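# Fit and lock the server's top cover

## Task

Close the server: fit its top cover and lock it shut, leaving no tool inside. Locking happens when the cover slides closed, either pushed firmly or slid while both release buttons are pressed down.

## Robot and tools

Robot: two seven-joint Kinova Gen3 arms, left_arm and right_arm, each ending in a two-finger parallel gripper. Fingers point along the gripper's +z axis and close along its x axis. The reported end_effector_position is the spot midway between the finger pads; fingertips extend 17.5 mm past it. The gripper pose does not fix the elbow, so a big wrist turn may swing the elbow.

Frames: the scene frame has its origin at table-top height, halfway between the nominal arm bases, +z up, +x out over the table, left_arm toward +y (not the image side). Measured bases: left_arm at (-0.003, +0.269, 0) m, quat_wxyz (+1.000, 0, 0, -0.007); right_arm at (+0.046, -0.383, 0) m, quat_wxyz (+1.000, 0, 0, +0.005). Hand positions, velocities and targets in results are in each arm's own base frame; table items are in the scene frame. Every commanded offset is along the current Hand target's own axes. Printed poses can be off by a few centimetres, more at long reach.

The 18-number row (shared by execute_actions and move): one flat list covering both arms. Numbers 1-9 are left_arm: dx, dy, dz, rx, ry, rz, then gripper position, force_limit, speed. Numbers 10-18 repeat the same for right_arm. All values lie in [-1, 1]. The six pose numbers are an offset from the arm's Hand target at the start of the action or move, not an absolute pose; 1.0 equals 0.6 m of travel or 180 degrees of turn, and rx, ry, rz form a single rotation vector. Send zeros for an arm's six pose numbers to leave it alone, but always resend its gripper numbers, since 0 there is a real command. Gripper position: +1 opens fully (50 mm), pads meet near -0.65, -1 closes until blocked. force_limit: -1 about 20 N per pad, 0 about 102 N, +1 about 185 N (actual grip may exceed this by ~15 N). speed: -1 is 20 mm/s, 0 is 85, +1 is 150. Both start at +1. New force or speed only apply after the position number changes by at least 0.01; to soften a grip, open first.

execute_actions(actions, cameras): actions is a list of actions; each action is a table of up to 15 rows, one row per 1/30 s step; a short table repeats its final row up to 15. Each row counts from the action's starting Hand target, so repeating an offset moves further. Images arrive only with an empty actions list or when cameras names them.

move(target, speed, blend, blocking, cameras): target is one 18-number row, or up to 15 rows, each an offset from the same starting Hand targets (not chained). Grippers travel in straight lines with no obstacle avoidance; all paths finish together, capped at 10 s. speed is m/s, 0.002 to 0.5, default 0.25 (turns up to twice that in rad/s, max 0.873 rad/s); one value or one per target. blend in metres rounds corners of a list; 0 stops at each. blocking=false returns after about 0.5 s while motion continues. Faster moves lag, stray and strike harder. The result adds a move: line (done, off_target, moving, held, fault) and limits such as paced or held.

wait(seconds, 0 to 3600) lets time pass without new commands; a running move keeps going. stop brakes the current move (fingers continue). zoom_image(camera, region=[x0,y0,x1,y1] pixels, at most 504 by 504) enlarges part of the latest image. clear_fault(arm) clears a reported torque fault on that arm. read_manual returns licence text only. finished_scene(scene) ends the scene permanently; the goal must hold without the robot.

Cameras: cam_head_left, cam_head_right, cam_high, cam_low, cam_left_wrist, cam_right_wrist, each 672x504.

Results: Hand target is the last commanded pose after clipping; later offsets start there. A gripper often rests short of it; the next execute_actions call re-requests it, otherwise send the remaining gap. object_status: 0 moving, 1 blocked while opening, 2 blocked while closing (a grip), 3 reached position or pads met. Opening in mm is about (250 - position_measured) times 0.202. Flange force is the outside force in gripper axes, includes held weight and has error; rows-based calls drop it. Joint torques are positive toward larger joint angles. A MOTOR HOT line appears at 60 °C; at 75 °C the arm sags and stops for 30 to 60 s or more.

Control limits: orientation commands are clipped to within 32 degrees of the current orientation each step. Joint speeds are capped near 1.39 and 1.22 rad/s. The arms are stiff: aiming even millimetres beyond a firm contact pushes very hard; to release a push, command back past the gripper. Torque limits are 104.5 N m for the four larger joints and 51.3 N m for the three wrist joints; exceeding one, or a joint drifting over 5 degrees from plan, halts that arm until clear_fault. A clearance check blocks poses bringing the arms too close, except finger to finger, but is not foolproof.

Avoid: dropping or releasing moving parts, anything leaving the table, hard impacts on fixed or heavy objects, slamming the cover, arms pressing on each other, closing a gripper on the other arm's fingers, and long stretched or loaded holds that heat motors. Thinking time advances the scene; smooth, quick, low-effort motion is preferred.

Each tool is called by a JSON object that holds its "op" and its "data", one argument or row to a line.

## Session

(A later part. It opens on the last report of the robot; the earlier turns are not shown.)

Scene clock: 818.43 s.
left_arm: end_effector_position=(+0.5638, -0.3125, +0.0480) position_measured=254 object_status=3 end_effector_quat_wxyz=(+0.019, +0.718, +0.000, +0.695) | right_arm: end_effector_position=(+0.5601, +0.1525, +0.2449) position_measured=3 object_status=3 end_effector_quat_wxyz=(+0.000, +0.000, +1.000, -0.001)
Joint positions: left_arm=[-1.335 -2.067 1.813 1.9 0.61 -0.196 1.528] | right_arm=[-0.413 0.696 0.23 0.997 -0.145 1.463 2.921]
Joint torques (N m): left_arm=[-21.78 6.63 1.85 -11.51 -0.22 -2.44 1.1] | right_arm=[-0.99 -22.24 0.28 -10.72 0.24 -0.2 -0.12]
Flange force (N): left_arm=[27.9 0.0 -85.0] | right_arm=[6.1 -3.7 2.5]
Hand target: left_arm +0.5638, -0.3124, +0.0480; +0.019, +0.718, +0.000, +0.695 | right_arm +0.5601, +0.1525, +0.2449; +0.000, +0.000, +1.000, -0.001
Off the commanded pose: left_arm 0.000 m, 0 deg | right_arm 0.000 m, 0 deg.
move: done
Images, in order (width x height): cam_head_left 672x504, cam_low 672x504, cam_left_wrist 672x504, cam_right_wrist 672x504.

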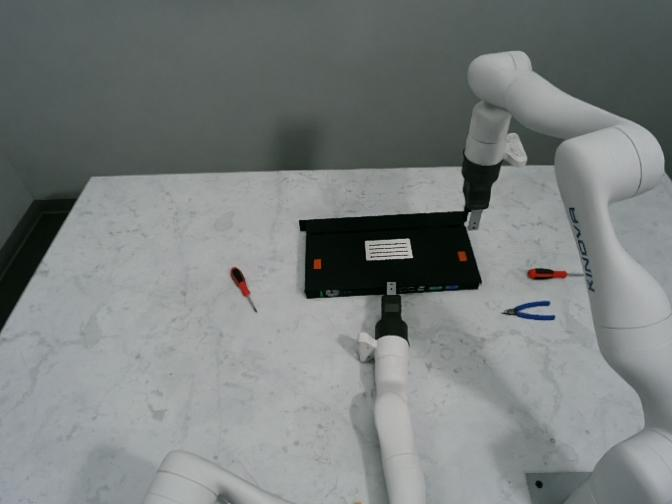

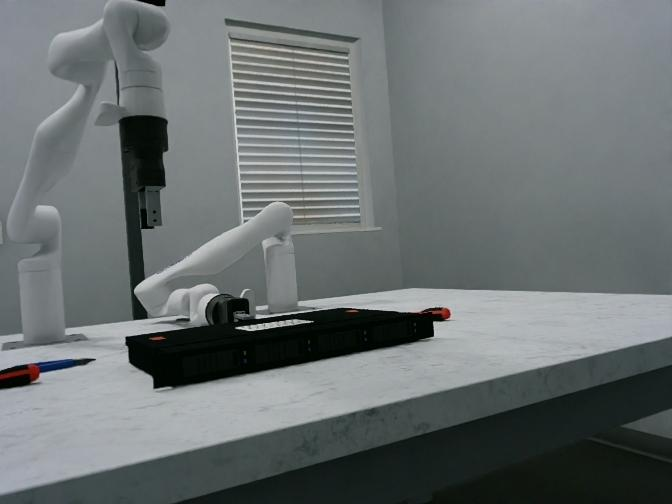

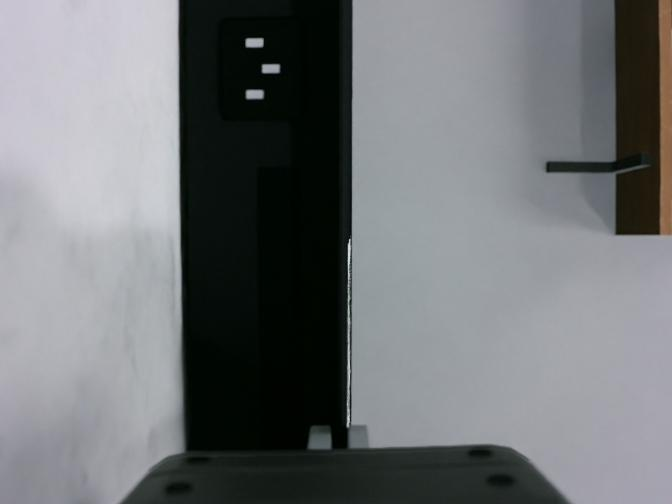

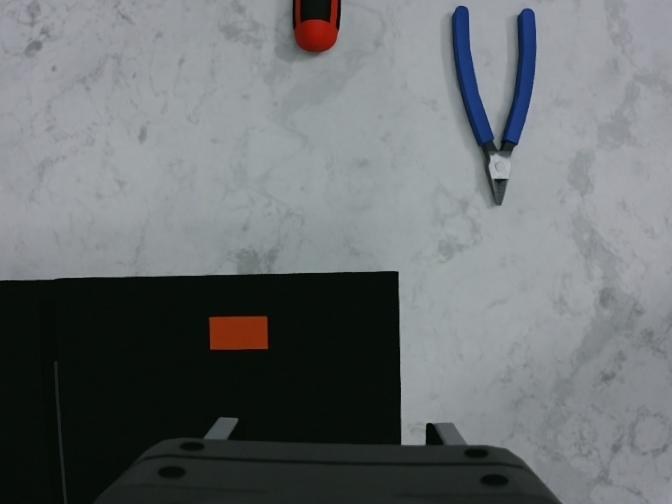

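{"op": "move", "data": {
  "target": [
    [0,0,-0.005,0,0,0,-0.98,0.8,-1,0,0,0,0,0,0,1,1,1],
    [0,0,-0.005,0,0,0,-0.3,0.8,-0.8,0,0,0,0,0,0,1,1,1]
  ],
  "speed": 0.02
}}

{"op": "move", "data": {
  "target": [
    [0,0,-0.1,0,0,0,-0.3,0.8,-0.8,0,0,0,0,0,0,1,1,1],
    [0.25,0.005,-0.095,0,0,0,-0.3,0.8,-0.8,0,0,0,0,0,0,-1,1,-0.5],
    [0.258,-0.2,0.1425,0,-0.5,0,-1,-0.5,-0.5,0,0,0,0,0,0,-1,1,-0.5]
  ],
  "speed": [0.1,0.2,0.25],
  "blend": [0.005,0.02,0],
  "cameras": ["all"]
}}

Scene clock: 871.30 s.
left_arm: end_effector_position=(+0.5608, -0.3124, +0.0480) position_measured=198 object_status=0 end_effector_quat_wxyz=(+0.019, +0.719, +0.000, +0.695) | right_arm: end_effector_position=(+0.5601, +0.1525, +0.2449) position_measured=3 object_status=3 end_effector_quat_wxyz=(+0.000, +0.000, +1.000, -0.001)
Joint positions: left_arm=[-1.327 -2.067 1.817 1.906 0.611 -0.194 1.528] | right_arm=[-0.413 0.696 0.23 0.997 -0.145 1.463 2.921]
Joint torques (N m): left_arm=[-0.63 14.53 -8.97 7.33 0.64 -0.2 -0.33] | right_arm=[-1.1 -22.19 0.3 -10.73 0.24 -0.16 -0.13]
Flange force (N): left_arm=[-5.1 3.9 1.2] | right_arm=[6.3 -3.9 2.7]
Hand target: left_arm +0.5608, -0.3123, +0.0481; +0.019, +0.718, +0.000, +0.695 | right_arm +0.5601, +0.1525, +0.2449; +0.000, +0.000, +1.000, -0.001
Off the commanded pose: left_arm 0.000 m, 0 deg | right_arm 0.000 m, 0 deg.
move: done

Scene clock: 879.53 s.
left_arm: end_effector_position=(+0.6546, -0.1906, +0.1966) position_measured=252 object_status=3 end_effector_quat_wxyz=(+0.014, +1.000, -0.013, -0.016) | right_arm: end_effector_position=(+0.5601, +0.1525, +0.2449) position_measured=254 object_status=3 end_effector_quat_wxyz=(+0.000, +0.000, +1.000, -0.001)
Joint positions: left_arm=[-2.886 -1.148 3.244 0.204 -0.06 1.815 0.258] | right_arm=[-0.413 0.696 0.23 0.997 -0.145 1.463 2.921]
Joint torques (N m): left_arm=[-0.42 29.69 1.98 -7.8 0.13 0.2 -0.25] | right_arm=[-1.03 -22.17 0.27 -10.77 0.26 -0.17 -0.16]
Flange force (N): left_arm=no reading | right_arm=[6.6 -3.9 2.7]
Hand target: left_arm +0.6546, -0.1906, +0.1966; +0.014, +1.000, -0.013, -0.016 | right_arm +0.5601, +0.1525, +0.2449; +0.000, +0.000, +1.000, -0.001
Off the commanded pose: left_arm 0.000 m, 0 deg | right_arm 0.000 m, 0 deg.
move: done; blend cut to 0 m at target 2

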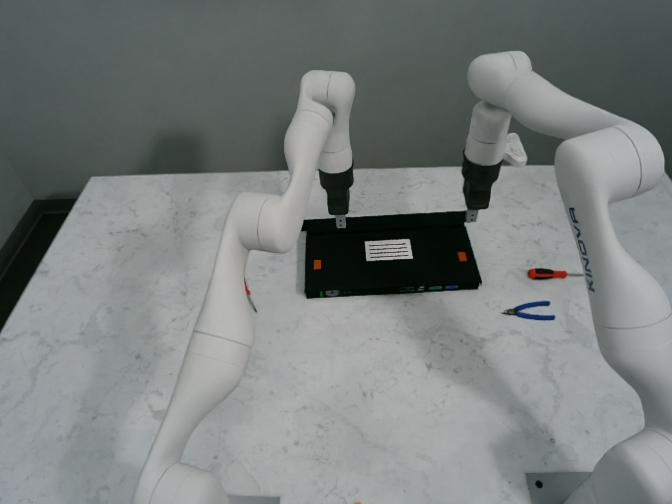

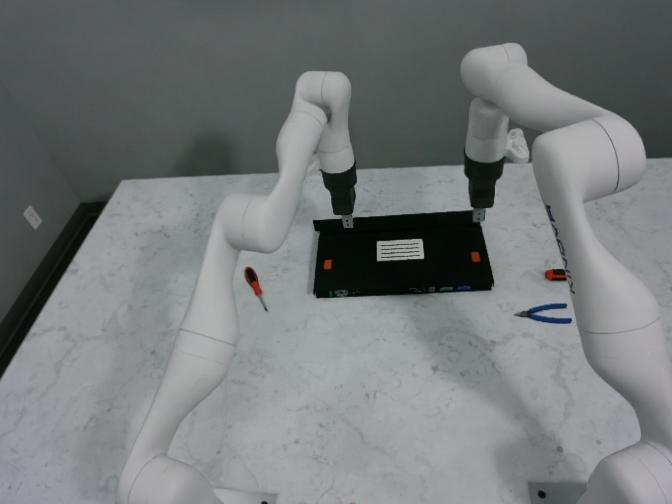

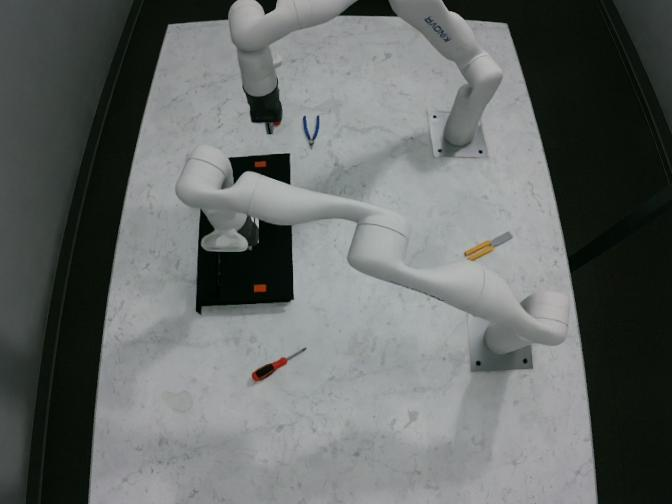

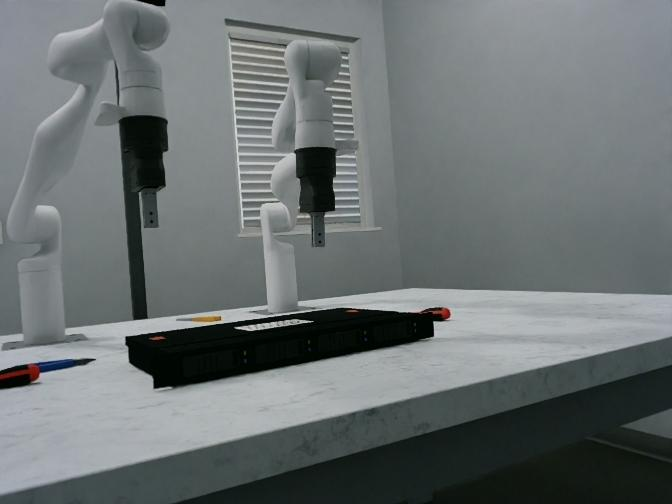

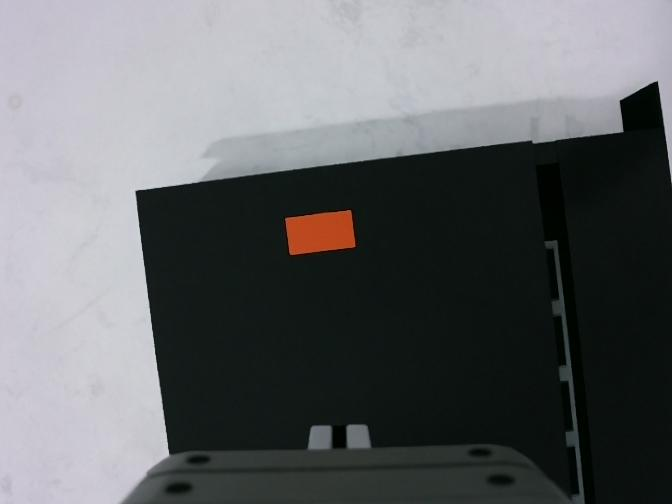

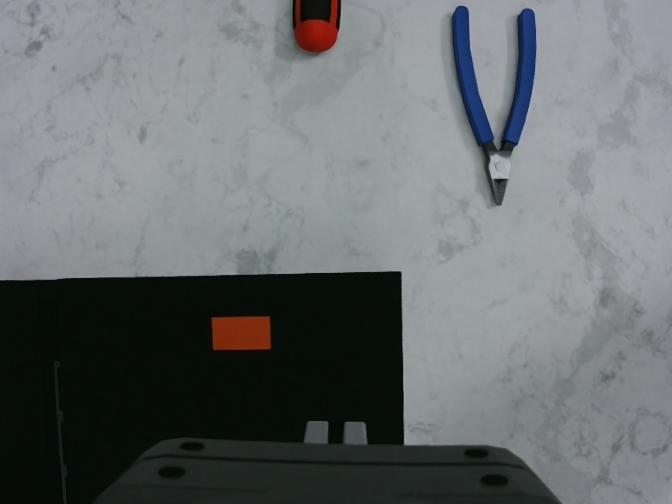

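{"op": "move", "data": {
  "target": [-0.0152,-0.1157,0.1837,0,0,0,-1,-0.5,-0.5,-0.0862,-0.0225,0.275,0,0,0,-1,1,-0.5],
  "speed": 0.15,
  "cameras": ["all"]
}}

{"op": "zoom_image", "data": {
  "camera": "cam_low",
  "region": [110, 230, 460, 400]
}}

{"op": "zoom_image", "data": {
  "camera": "cam_head_left",
  "region": [290, 190, 490, 310]
}}

{"op": "zoom_image", "data": {
  "camera": "cam_head_right",
  "region": [300, 190, 500, 310]
}}

{"op": "zoom_image", "data": {
  "camera": "cam_high",
  "region": [190, 130, 330, 320]
}}

Scene clock: 921.13 s.
left_arm: end_effector_position=(+0.6436, -0.1240, +0.0849) position_measured=252 object_status=3 end_effector_quat_wxyz=(+0.014, +1.000, -0.013, -0.016) | right_arm: end_effector_position=(+0.6119, +0.1386, +0.0800) position_measured=254 object_status=3 end_effector_quat_wxyz=(+0.000, +0.000, +1.000, -0.001)
Joint positions: left_arm=[-3.009 -1.04 3.258 0.804 -0.069 1.329 0.184] | right_arm=[-0.352 0.941 0.204 1.05 -0.177 1.166 2.981]
Joint torques (N m): left_arm=[-0.44 28.41 2.4 -7.89 0.09 0.24 -0.23] | right_arm=[-1.11 -25.02 0.53 -9.86 0.25 -0.17 -0.11]
Flange force (N): left_arm=[12.1 2.8 -0.2] | right_arm=[6.1 -3.3 0.4]
Hand target: left_arm +0.6436, -0.1239, +0.0849; +0.014, +1.000, -0.013, -0.016 | right_arm +0.6119, +0.1386, +0.0800; +0.000, +0.000, +1.000, -0.001
Off the commanded pose: left_arm 0.000 m, 0 deg | right_arm 0.000 m, 0 deg.
move: done

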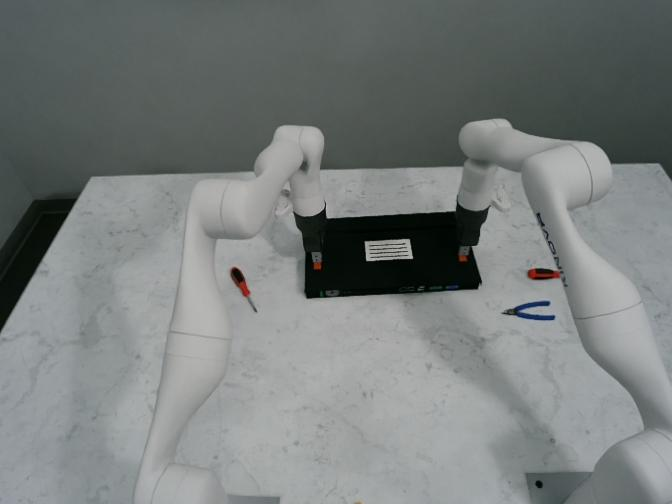

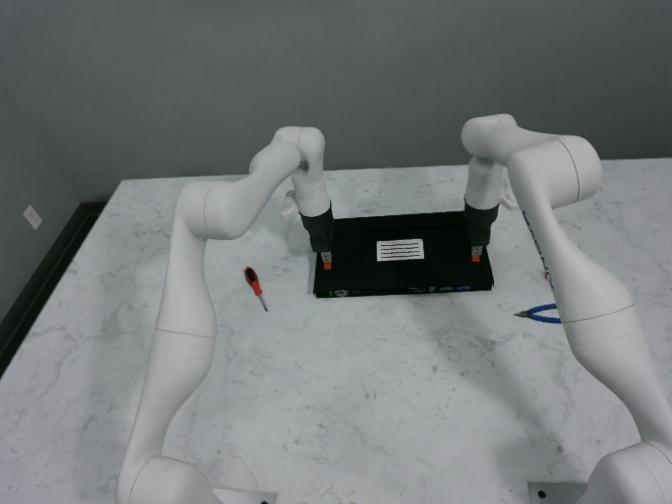

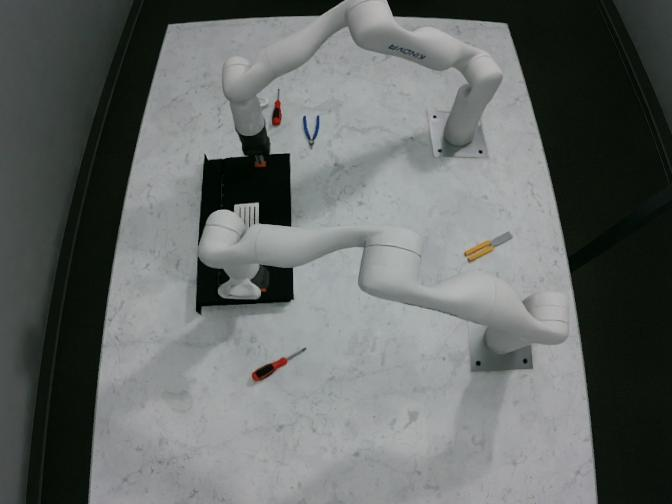

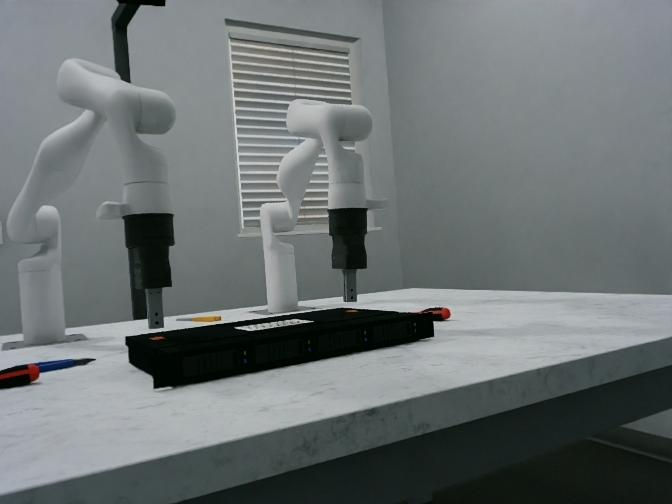

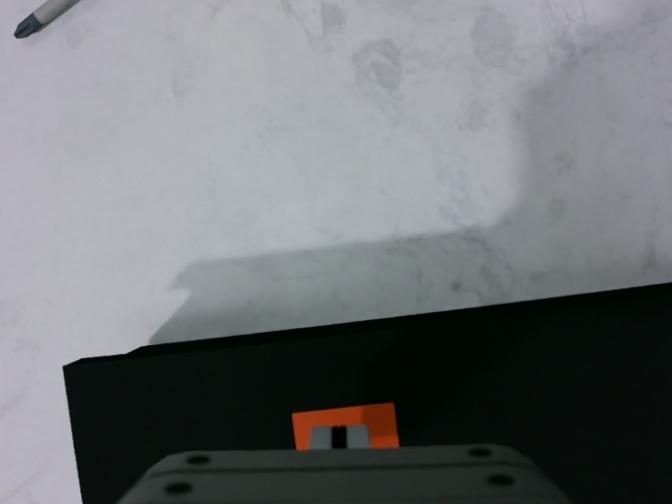

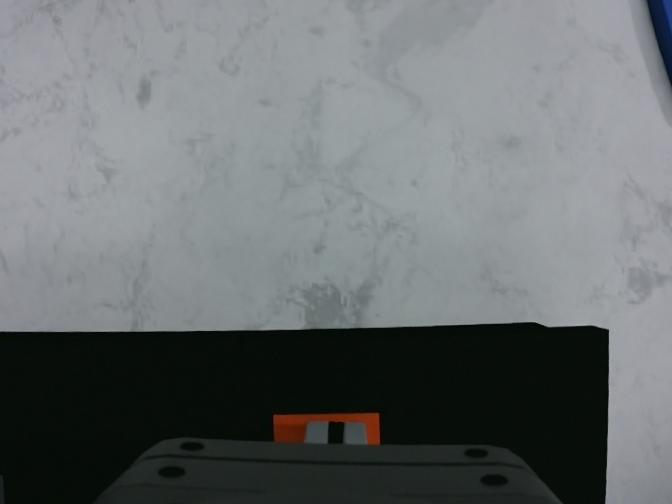

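Scaled by 1.440.

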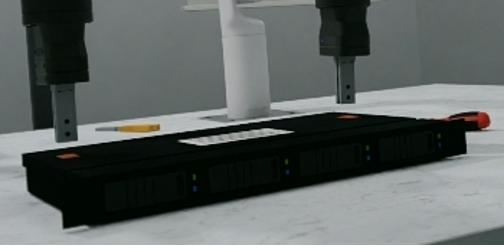

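Scaled by 2.520.

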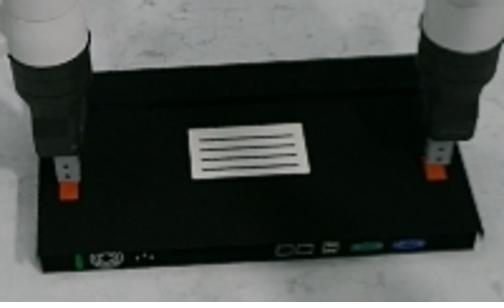

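Scaled by 2.520.

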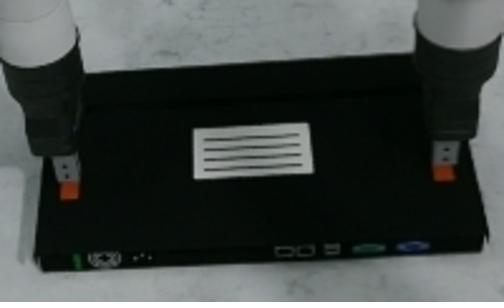

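Scaled by 2.653.

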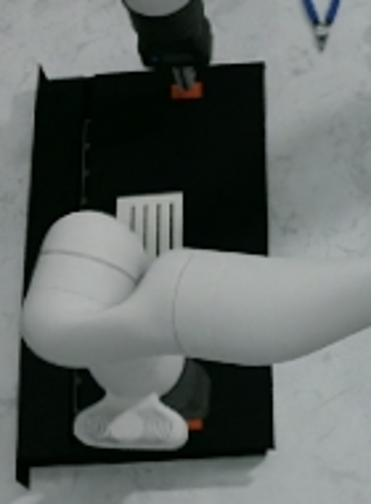

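{"op": "move", "data": {
  "target": [
    [0.0033,-0.0058,0.012,0,0,0,-1,-0.5,-0.5,-0.005,0,0.012,0,0,0,-1,1,-0.5],
    [0.0033,-0.0058,0.03,0,0,0,-1,-0.5,-0.5,-0.005,0,0.0275,0,0,0,-1,1,-0.5]
  ],
  "speed": [0.05,0.03]
}}

{"op": "move", "data": {
  "target": [0,0,0.0025,0,0,0,-1,-0.5,-0.5,0,0,0.0025,0,0,0,-1,1,-0.5],
  "speed": 0.02,
  "cameras": ["cam_left_wrist","cam_right_wrist"]
}}

Scene clock: 936.83 s.
left_arm: end_effector_position=(+0.6451, -0.1210, +0.0668) position_measured=252 object_status=3 end_effector_quat_wxyz=(+0.014, +1.000, -0.013, -0.016) | right_arm: end_effector_position=(+0.6149, +0.1386, +0.0636) position_measured=254 object_status=3 end_effector_quat_wxyz=(+0.000, +0.000, +1.000, -0.001)
Joint positions: left_arm=[-3.014 -1.06 3.257 0.82 -0.071 1.293 0.179] | right_arm=[-0.349 0.967 0.201 1.051 -0.18 1.139 2.984]
Joint torques (N m): left_arm=[-0.21 21.85 2.19 -6.24 0.07 -0.99 -0.28] | right_arm=[-1.07 -16.75 -0.08 -7.85 0.19 -1.9 -0.24]
Flange force (N): left_arm=[6.3 1.9 -10.6] | right_arm=[11.3 -4.6 -15.2]
Hand target: left_arm +0.6451, -0.1210, +0.0667; +0.014, +1.000, -0.013, -0.016 | right_arm +0.6149, +0.1386, +0.0635; +0.000, +0.000, +1.000, -0.001
Off the commanded pose: left_arm 0.000 m, 0 deg | right_arm 0.000 m, 0 deg.
move: done

Scene clock: 937.33 s.
left_arm: end_effector_position=(+0.6451, -0.1210, +0.0653) position_measured=252 object_status=3 end_effector_quat_wxyz=(+0.014, +1.000, -0.013, -0.016) | right_arm: end_effector_position=(+0.6149, +0.1386, +0.0620) position_measured=254 object_status=3 end_effector_quat_wxyz=(+0.000, +0.000, +1.000, -0.001)
Joint positions: left_arm=[-3.014 -1.061 3.257 0.822 -0.071 1.289 0.179] | right_arm=[-0.349 0.969 0.201 1.052 -0.18 1.136 2.984]
Joint torques (N m): left_arm=[0.06 7.63 1.74 -2.53 0.19 -3.83 -0.43] | right_arm=[-1.44 -0.92 -1.32 -3.9 0.04 -4.76 -0.25]
Flange force (N): left_arm=[-2.1 1.2 -34.7] | right_arm=[19.7 -7.2 -43.5]
Hand target: left_arm +0.6451, -0.1210, +0.0652; +0.014, +1.000, -0.013, -0.016 | right_arm +0.6149, +0.1386, +0.0620; +0.000, +0.000, +1.000, -0.001
Off the commanded pose: left_arm 0.000 m, 0 deg | right_arm 0.000 m, 0 deg.
move: done

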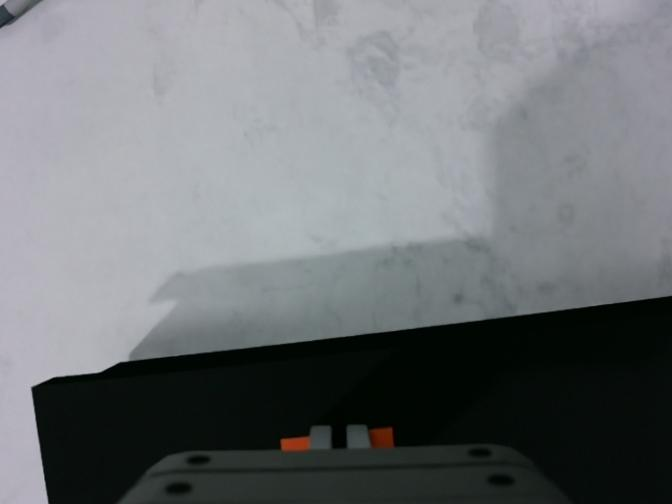

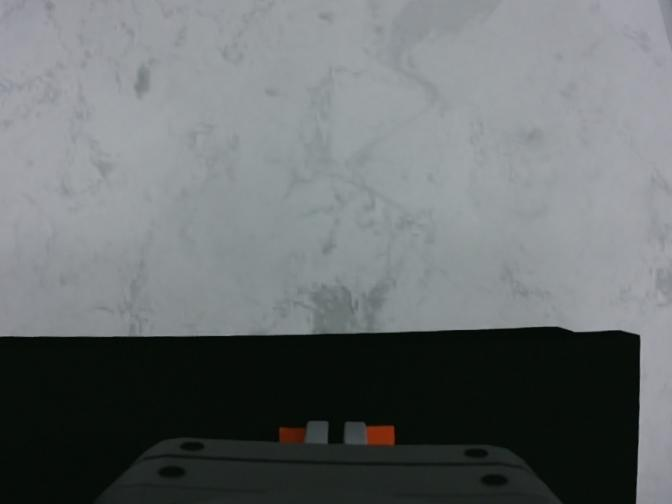

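{"op": "move", "data": {
  "target": [
    [0,0,0.0017,0,0,0,-1,-0.5,-0.5,0,0,0.0017,0,0,0,-1,1,-0.5],
    [0.02,-0.0023,0.001,0,0,0,-1,-0.5,-0.5,-0.02,0.0004,0.0017,0,0,0,-1,1,-0.5]
  ],
  "speed": 0.02,
  "cameras": ["cam_left_wrist","cam_right_wrist","cam_head_left","cam_high"]
}}

{"op": "zoom_image", "data": {
  "camera": "cam_head_left",
  "region": [290, 190, 490, 310]
}}

Scene clock: 953.17 s.
left_arm: end_effector_position=(+0.6571, -0.1200, +0.0642) position_measured=252 object_status=3 end_effector_quat_wxyz=(+0.014, +1.000, -0.013, -0.016) | right_arm: end_effector_position=(+0.6269, +0.1388, +0.0610) position_measured=254 object_status=3 end_effector_quat_wxyz=(+0.000, +0.000, +1.000, -0.001)
Joint positions: left_arm=[-3.014 -1.1 3.255 0.74 -0.07 1.333 0.171] | right_arm=[-0.339 1 0.201 0.987 -0.181 1.17 2.983]
Joint torques (N m): left_arm=[-1.72 -3.49 -0.23 -0.85 -0.98 -7.68 -0.53] | right_arm=[-0.45 11.06 -1.18 -5.36 0.21 -11.7 -0.43]
Flange force (N): left_arm=[-11.8 3.2 -55.3] | right_arm=[39.3 -10.2 -69.7]
Hand target: left_arm +0.6570, -0.1200, +0.0642; +0.014, +1.000, -0.013, -0.016 | right_arm +0.6269, +0.1388, +0.0610; +0.000, +0.000, +1.000, -0.001
Off the commanded pose: left_arm 0.000 m, 0 deg | right_arm 0.000 m, 0 deg.
move: done
Images, in order (width x height): cam_head_left 672x504, cam_high 672x504, cam_left_wrist 672x504, cam_right_wrist 672x504.

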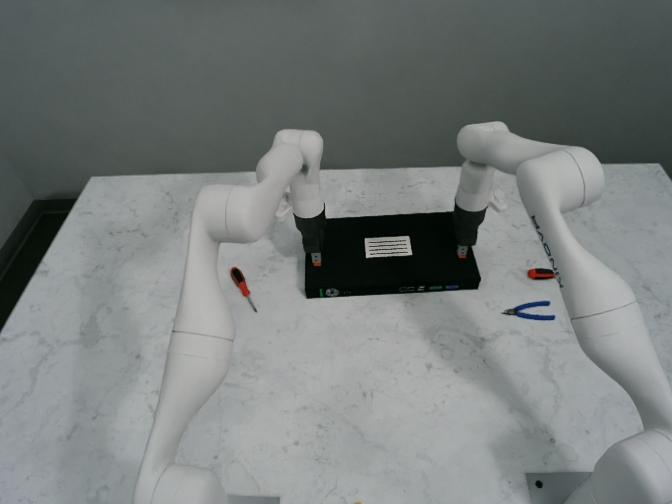

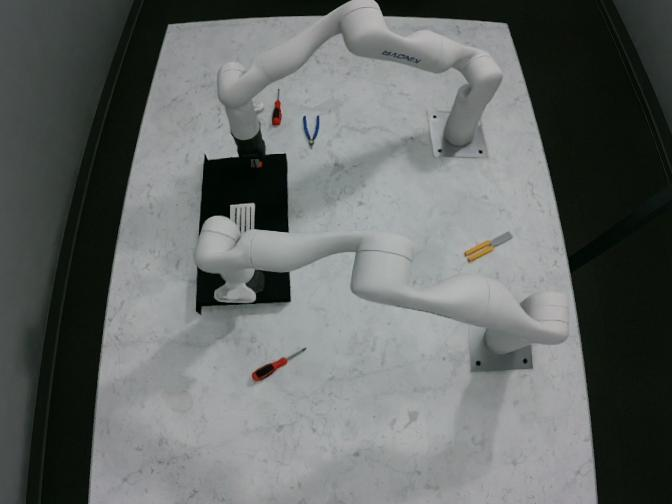

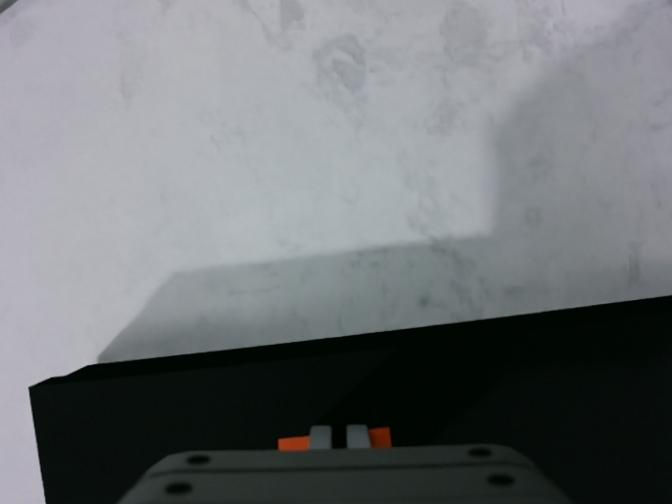

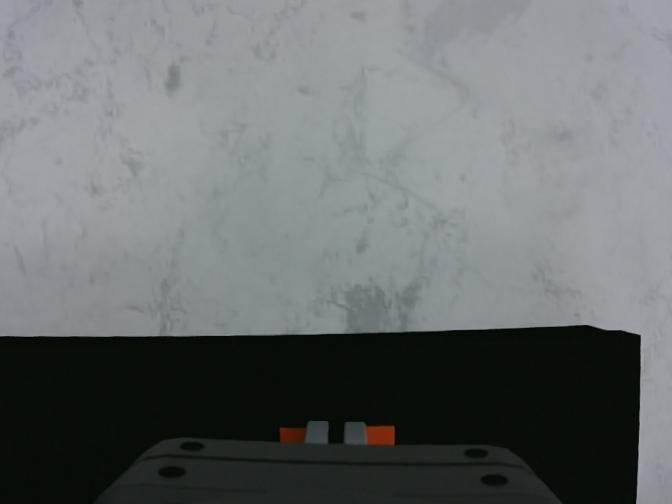

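Scaled by 2.520.

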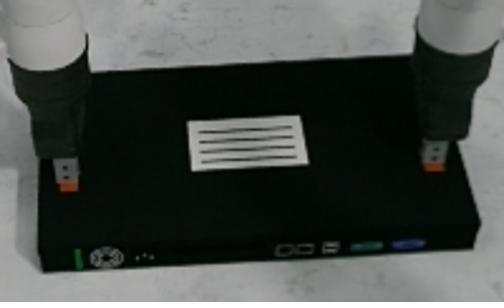

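{"op": "move", "data": {
  "target": [0.01,-0.0012,-0.0003,0,0,0,-1,-0.5,-0.5,-0.01,0.0002,0,0,0,0,-1,1,-0.5],
  "speed": 0.02,
  "cameras": ["cam_left_wrist","cam_right_wrist","cam_high"]
}}

{"op": "zoom_image", "data": {
  "camera": "cam_right_wrist",
  "region": [480, 300, 672, 440]
}}

{"op": "zoom_image", "data": {
  "camera": "cam_left_wrist",
  "region": [0, 330, 200, 470]
}}

Scene clock: 970.77 s.
left_arm: end_effector_position=(+0.6631, -0.1195, +0.0642) position_measured=252 object_status=3 end_effector_quat_wxyz=(+0.014, +1.000, -0.013, -0.016) | right_arm: end_effector_position=(+0.6329, +0.1390, +0.0610) position_measured=254 object_status=3 end_effector_quat_wxyz=(+0.000, +0.000, +1.000, -0.001)
Joint positions: left_arm=[-3.014 -1.12 3.254 0.694 -0.07 1.358 0.167] | right_arm=[-0.335 1.015 0.202 0.952 -0.182 1.189 2.982]
Joint torques (N m): left_arm=[-5.08 -3.87 -2.88 -1.22 -2.82 -8.21 -0.53] | right_arm=[0.98 10.3 0.06 -4.03 1.04 -10.26 -0.34]
Flange force (N): left_arm=[-14.2 7.9 -56.2] | right_arm=[36.7 -7.1 -66.4]
Hand target: left_arm +0.6631, -0.1195, +0.0642; +0.014, +1.000, -0.013, -0.016 | right_arm +0.6329, +0.1389, +0.0610; +0.000, +0.000, +1.000, -0.001
Off the commanded pose: left_arm 0.000 m, 0 deg | right_arm 0.000 m, 0 deg.
move: done
Images, in order (width x height): cam_high 672x504, cam_left_wrist 672x504, cam_right_wrist 672x504.

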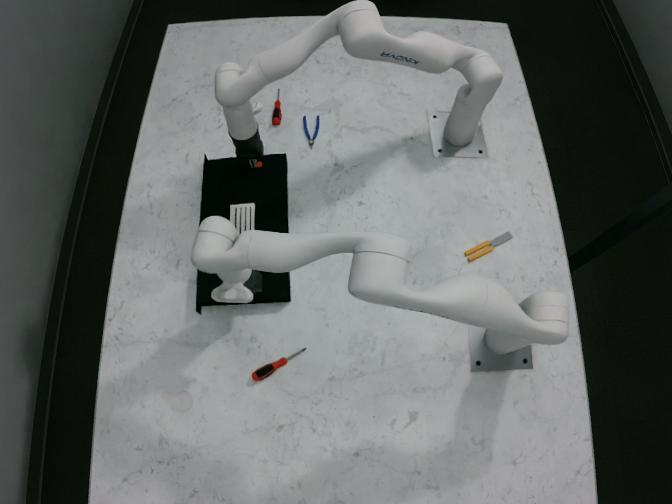

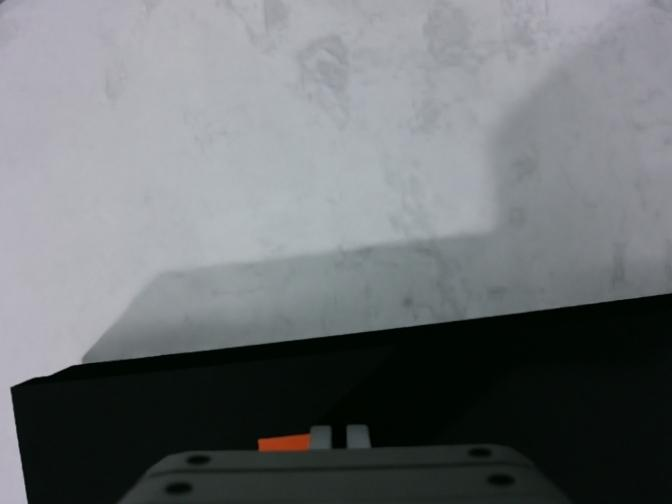

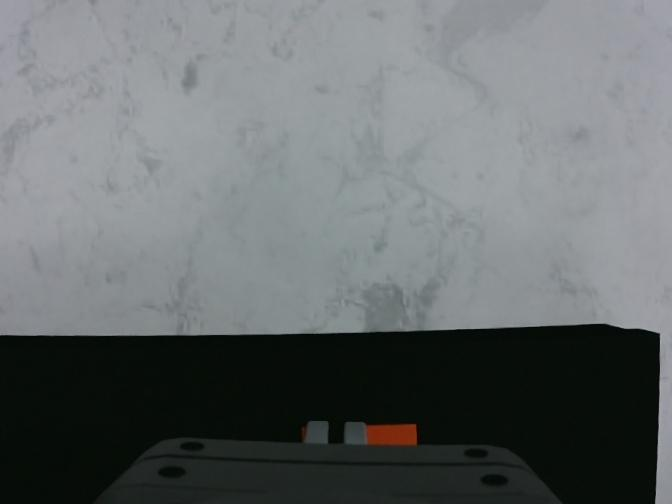

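Scaled by 2.625.

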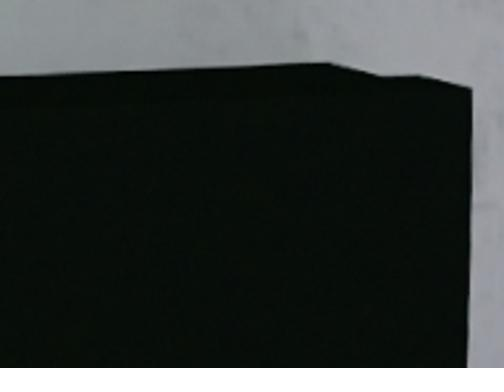

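Scaled by 2.520.

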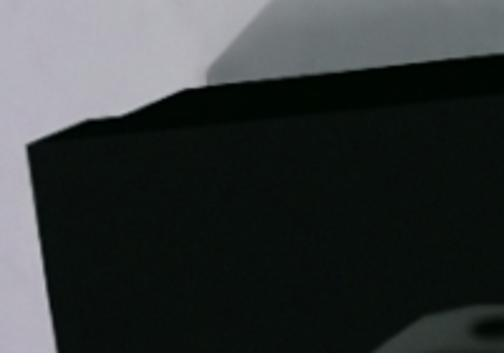

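{"op": "move", "data": {
  "target": [
    [0,0,-0.03,0,0,0,-1,-0.5,-0.5,0,0,-0.03,0,0,0,-1,1,-0.5],
    [0,0,-0.22,0,0,0,-1,-0.5,-0.5,0,-0.15,-0.25,0,0,0,-1,1,-0.5]
  ],
  "speed": [0.03,0.2],
  "cameras": ["all"]
}}

{"op": "zoom_image", "data": {
  "camera": "cam_left_wrist",
  "region": [80, 100, 580, 450]
}}

{"op": "zoom_image", "data": {
  "camera": "cam_low",
  "region": [110, 290, 460, 400]
}}

{"op": "zoom_image", "data": {
  "camera": "cam_right_wrist",
  "region": [0, 150, 500, 450]
}}

Scene clock: 993.17 s.
left_arm: end_effector_position=(+0.6674, -0.1159, +0.1960) position_measured=252 object_status=3 end_effector_quat_wxyz=(+0.014, +1.000, -0.013, -0.016) | right_arm: end_effector_position=(+0.6328, +0.0492, +0.2111) position_measured=254 object_status=3 end_effector_quat_wxyz=(+0.000, +0.000, +1.000, -0.001)
Joint positions: left_arm=[-3 -1.116 3.248 0.277 -0.064 1.777 0.15] | right_arm=[-0.194 0.871 0.223 0.763 -0.169 1.52 3.102]
Joint torques (N m): left_arm=[-0.44 29.68 1.99 -8.04 0.12 0.2 -0.28] | right_arm=[-1.02 -24.99 0.3 -10.76 0.24 -0.18 -0.14]
Flange force (N): left_arm=no reading | right_arm=[9.2 -2.5 2.9]
Hand target: left_arm +0.6675, -0.1159, +0.1960; +0.014, +1.000, -0.013, -0.016 | right_arm +0.6328, +0.0492, +0.2111; +0.000, +0.000, +1.000, -0.001
Off the commanded pose: left_arm 0.000 m, 0 deg | right_arm 0.000 m, 0 deg.
move: done

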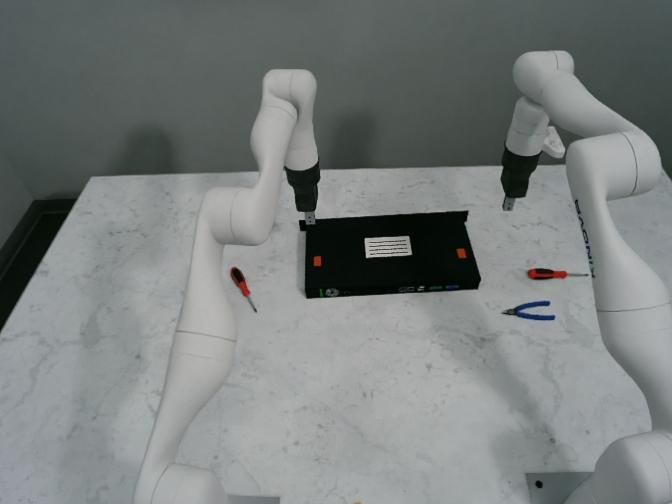

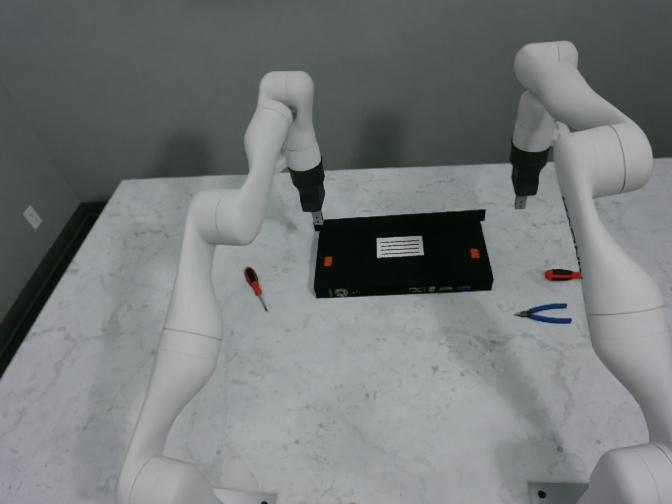

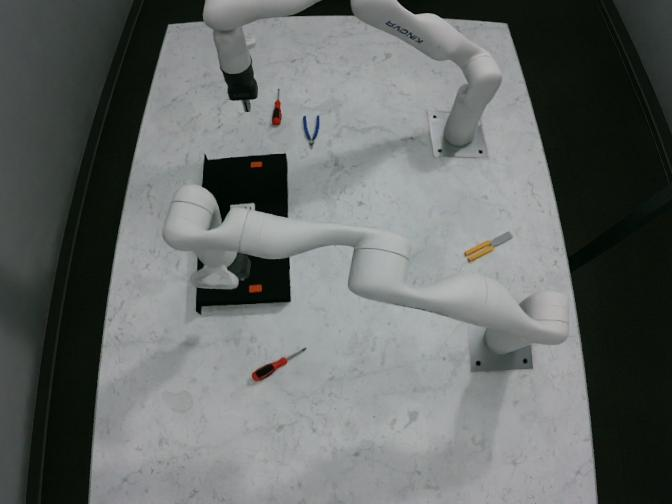

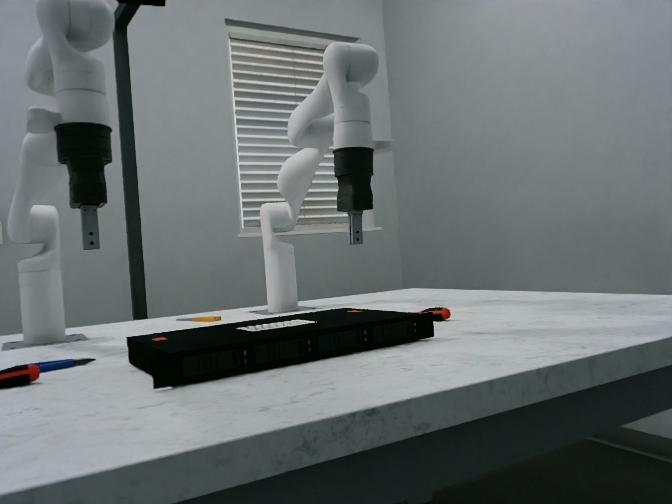

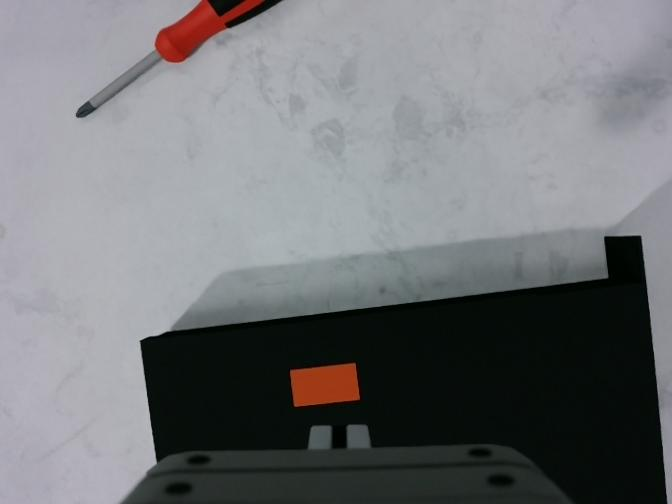

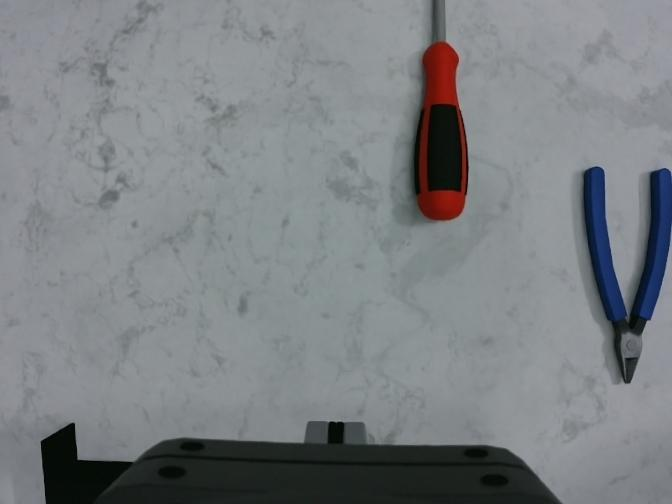

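Scaled by 1.008.

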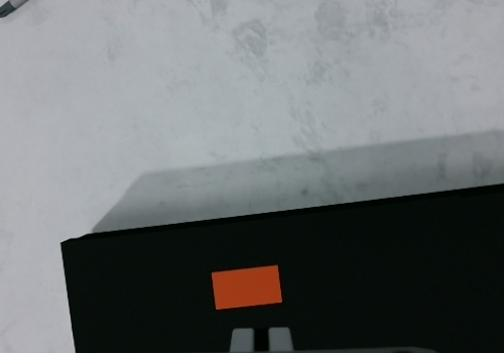

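Scaled by 1.440.

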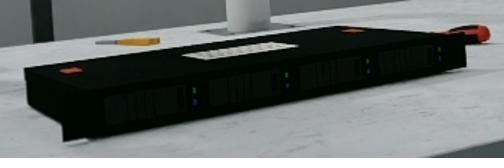

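Scaled by 1.008.

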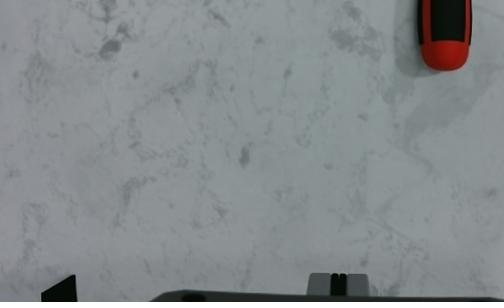

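{"op": "finished_scene", "data": {
  "scene": 1
}}

The scene is finished: the task was done.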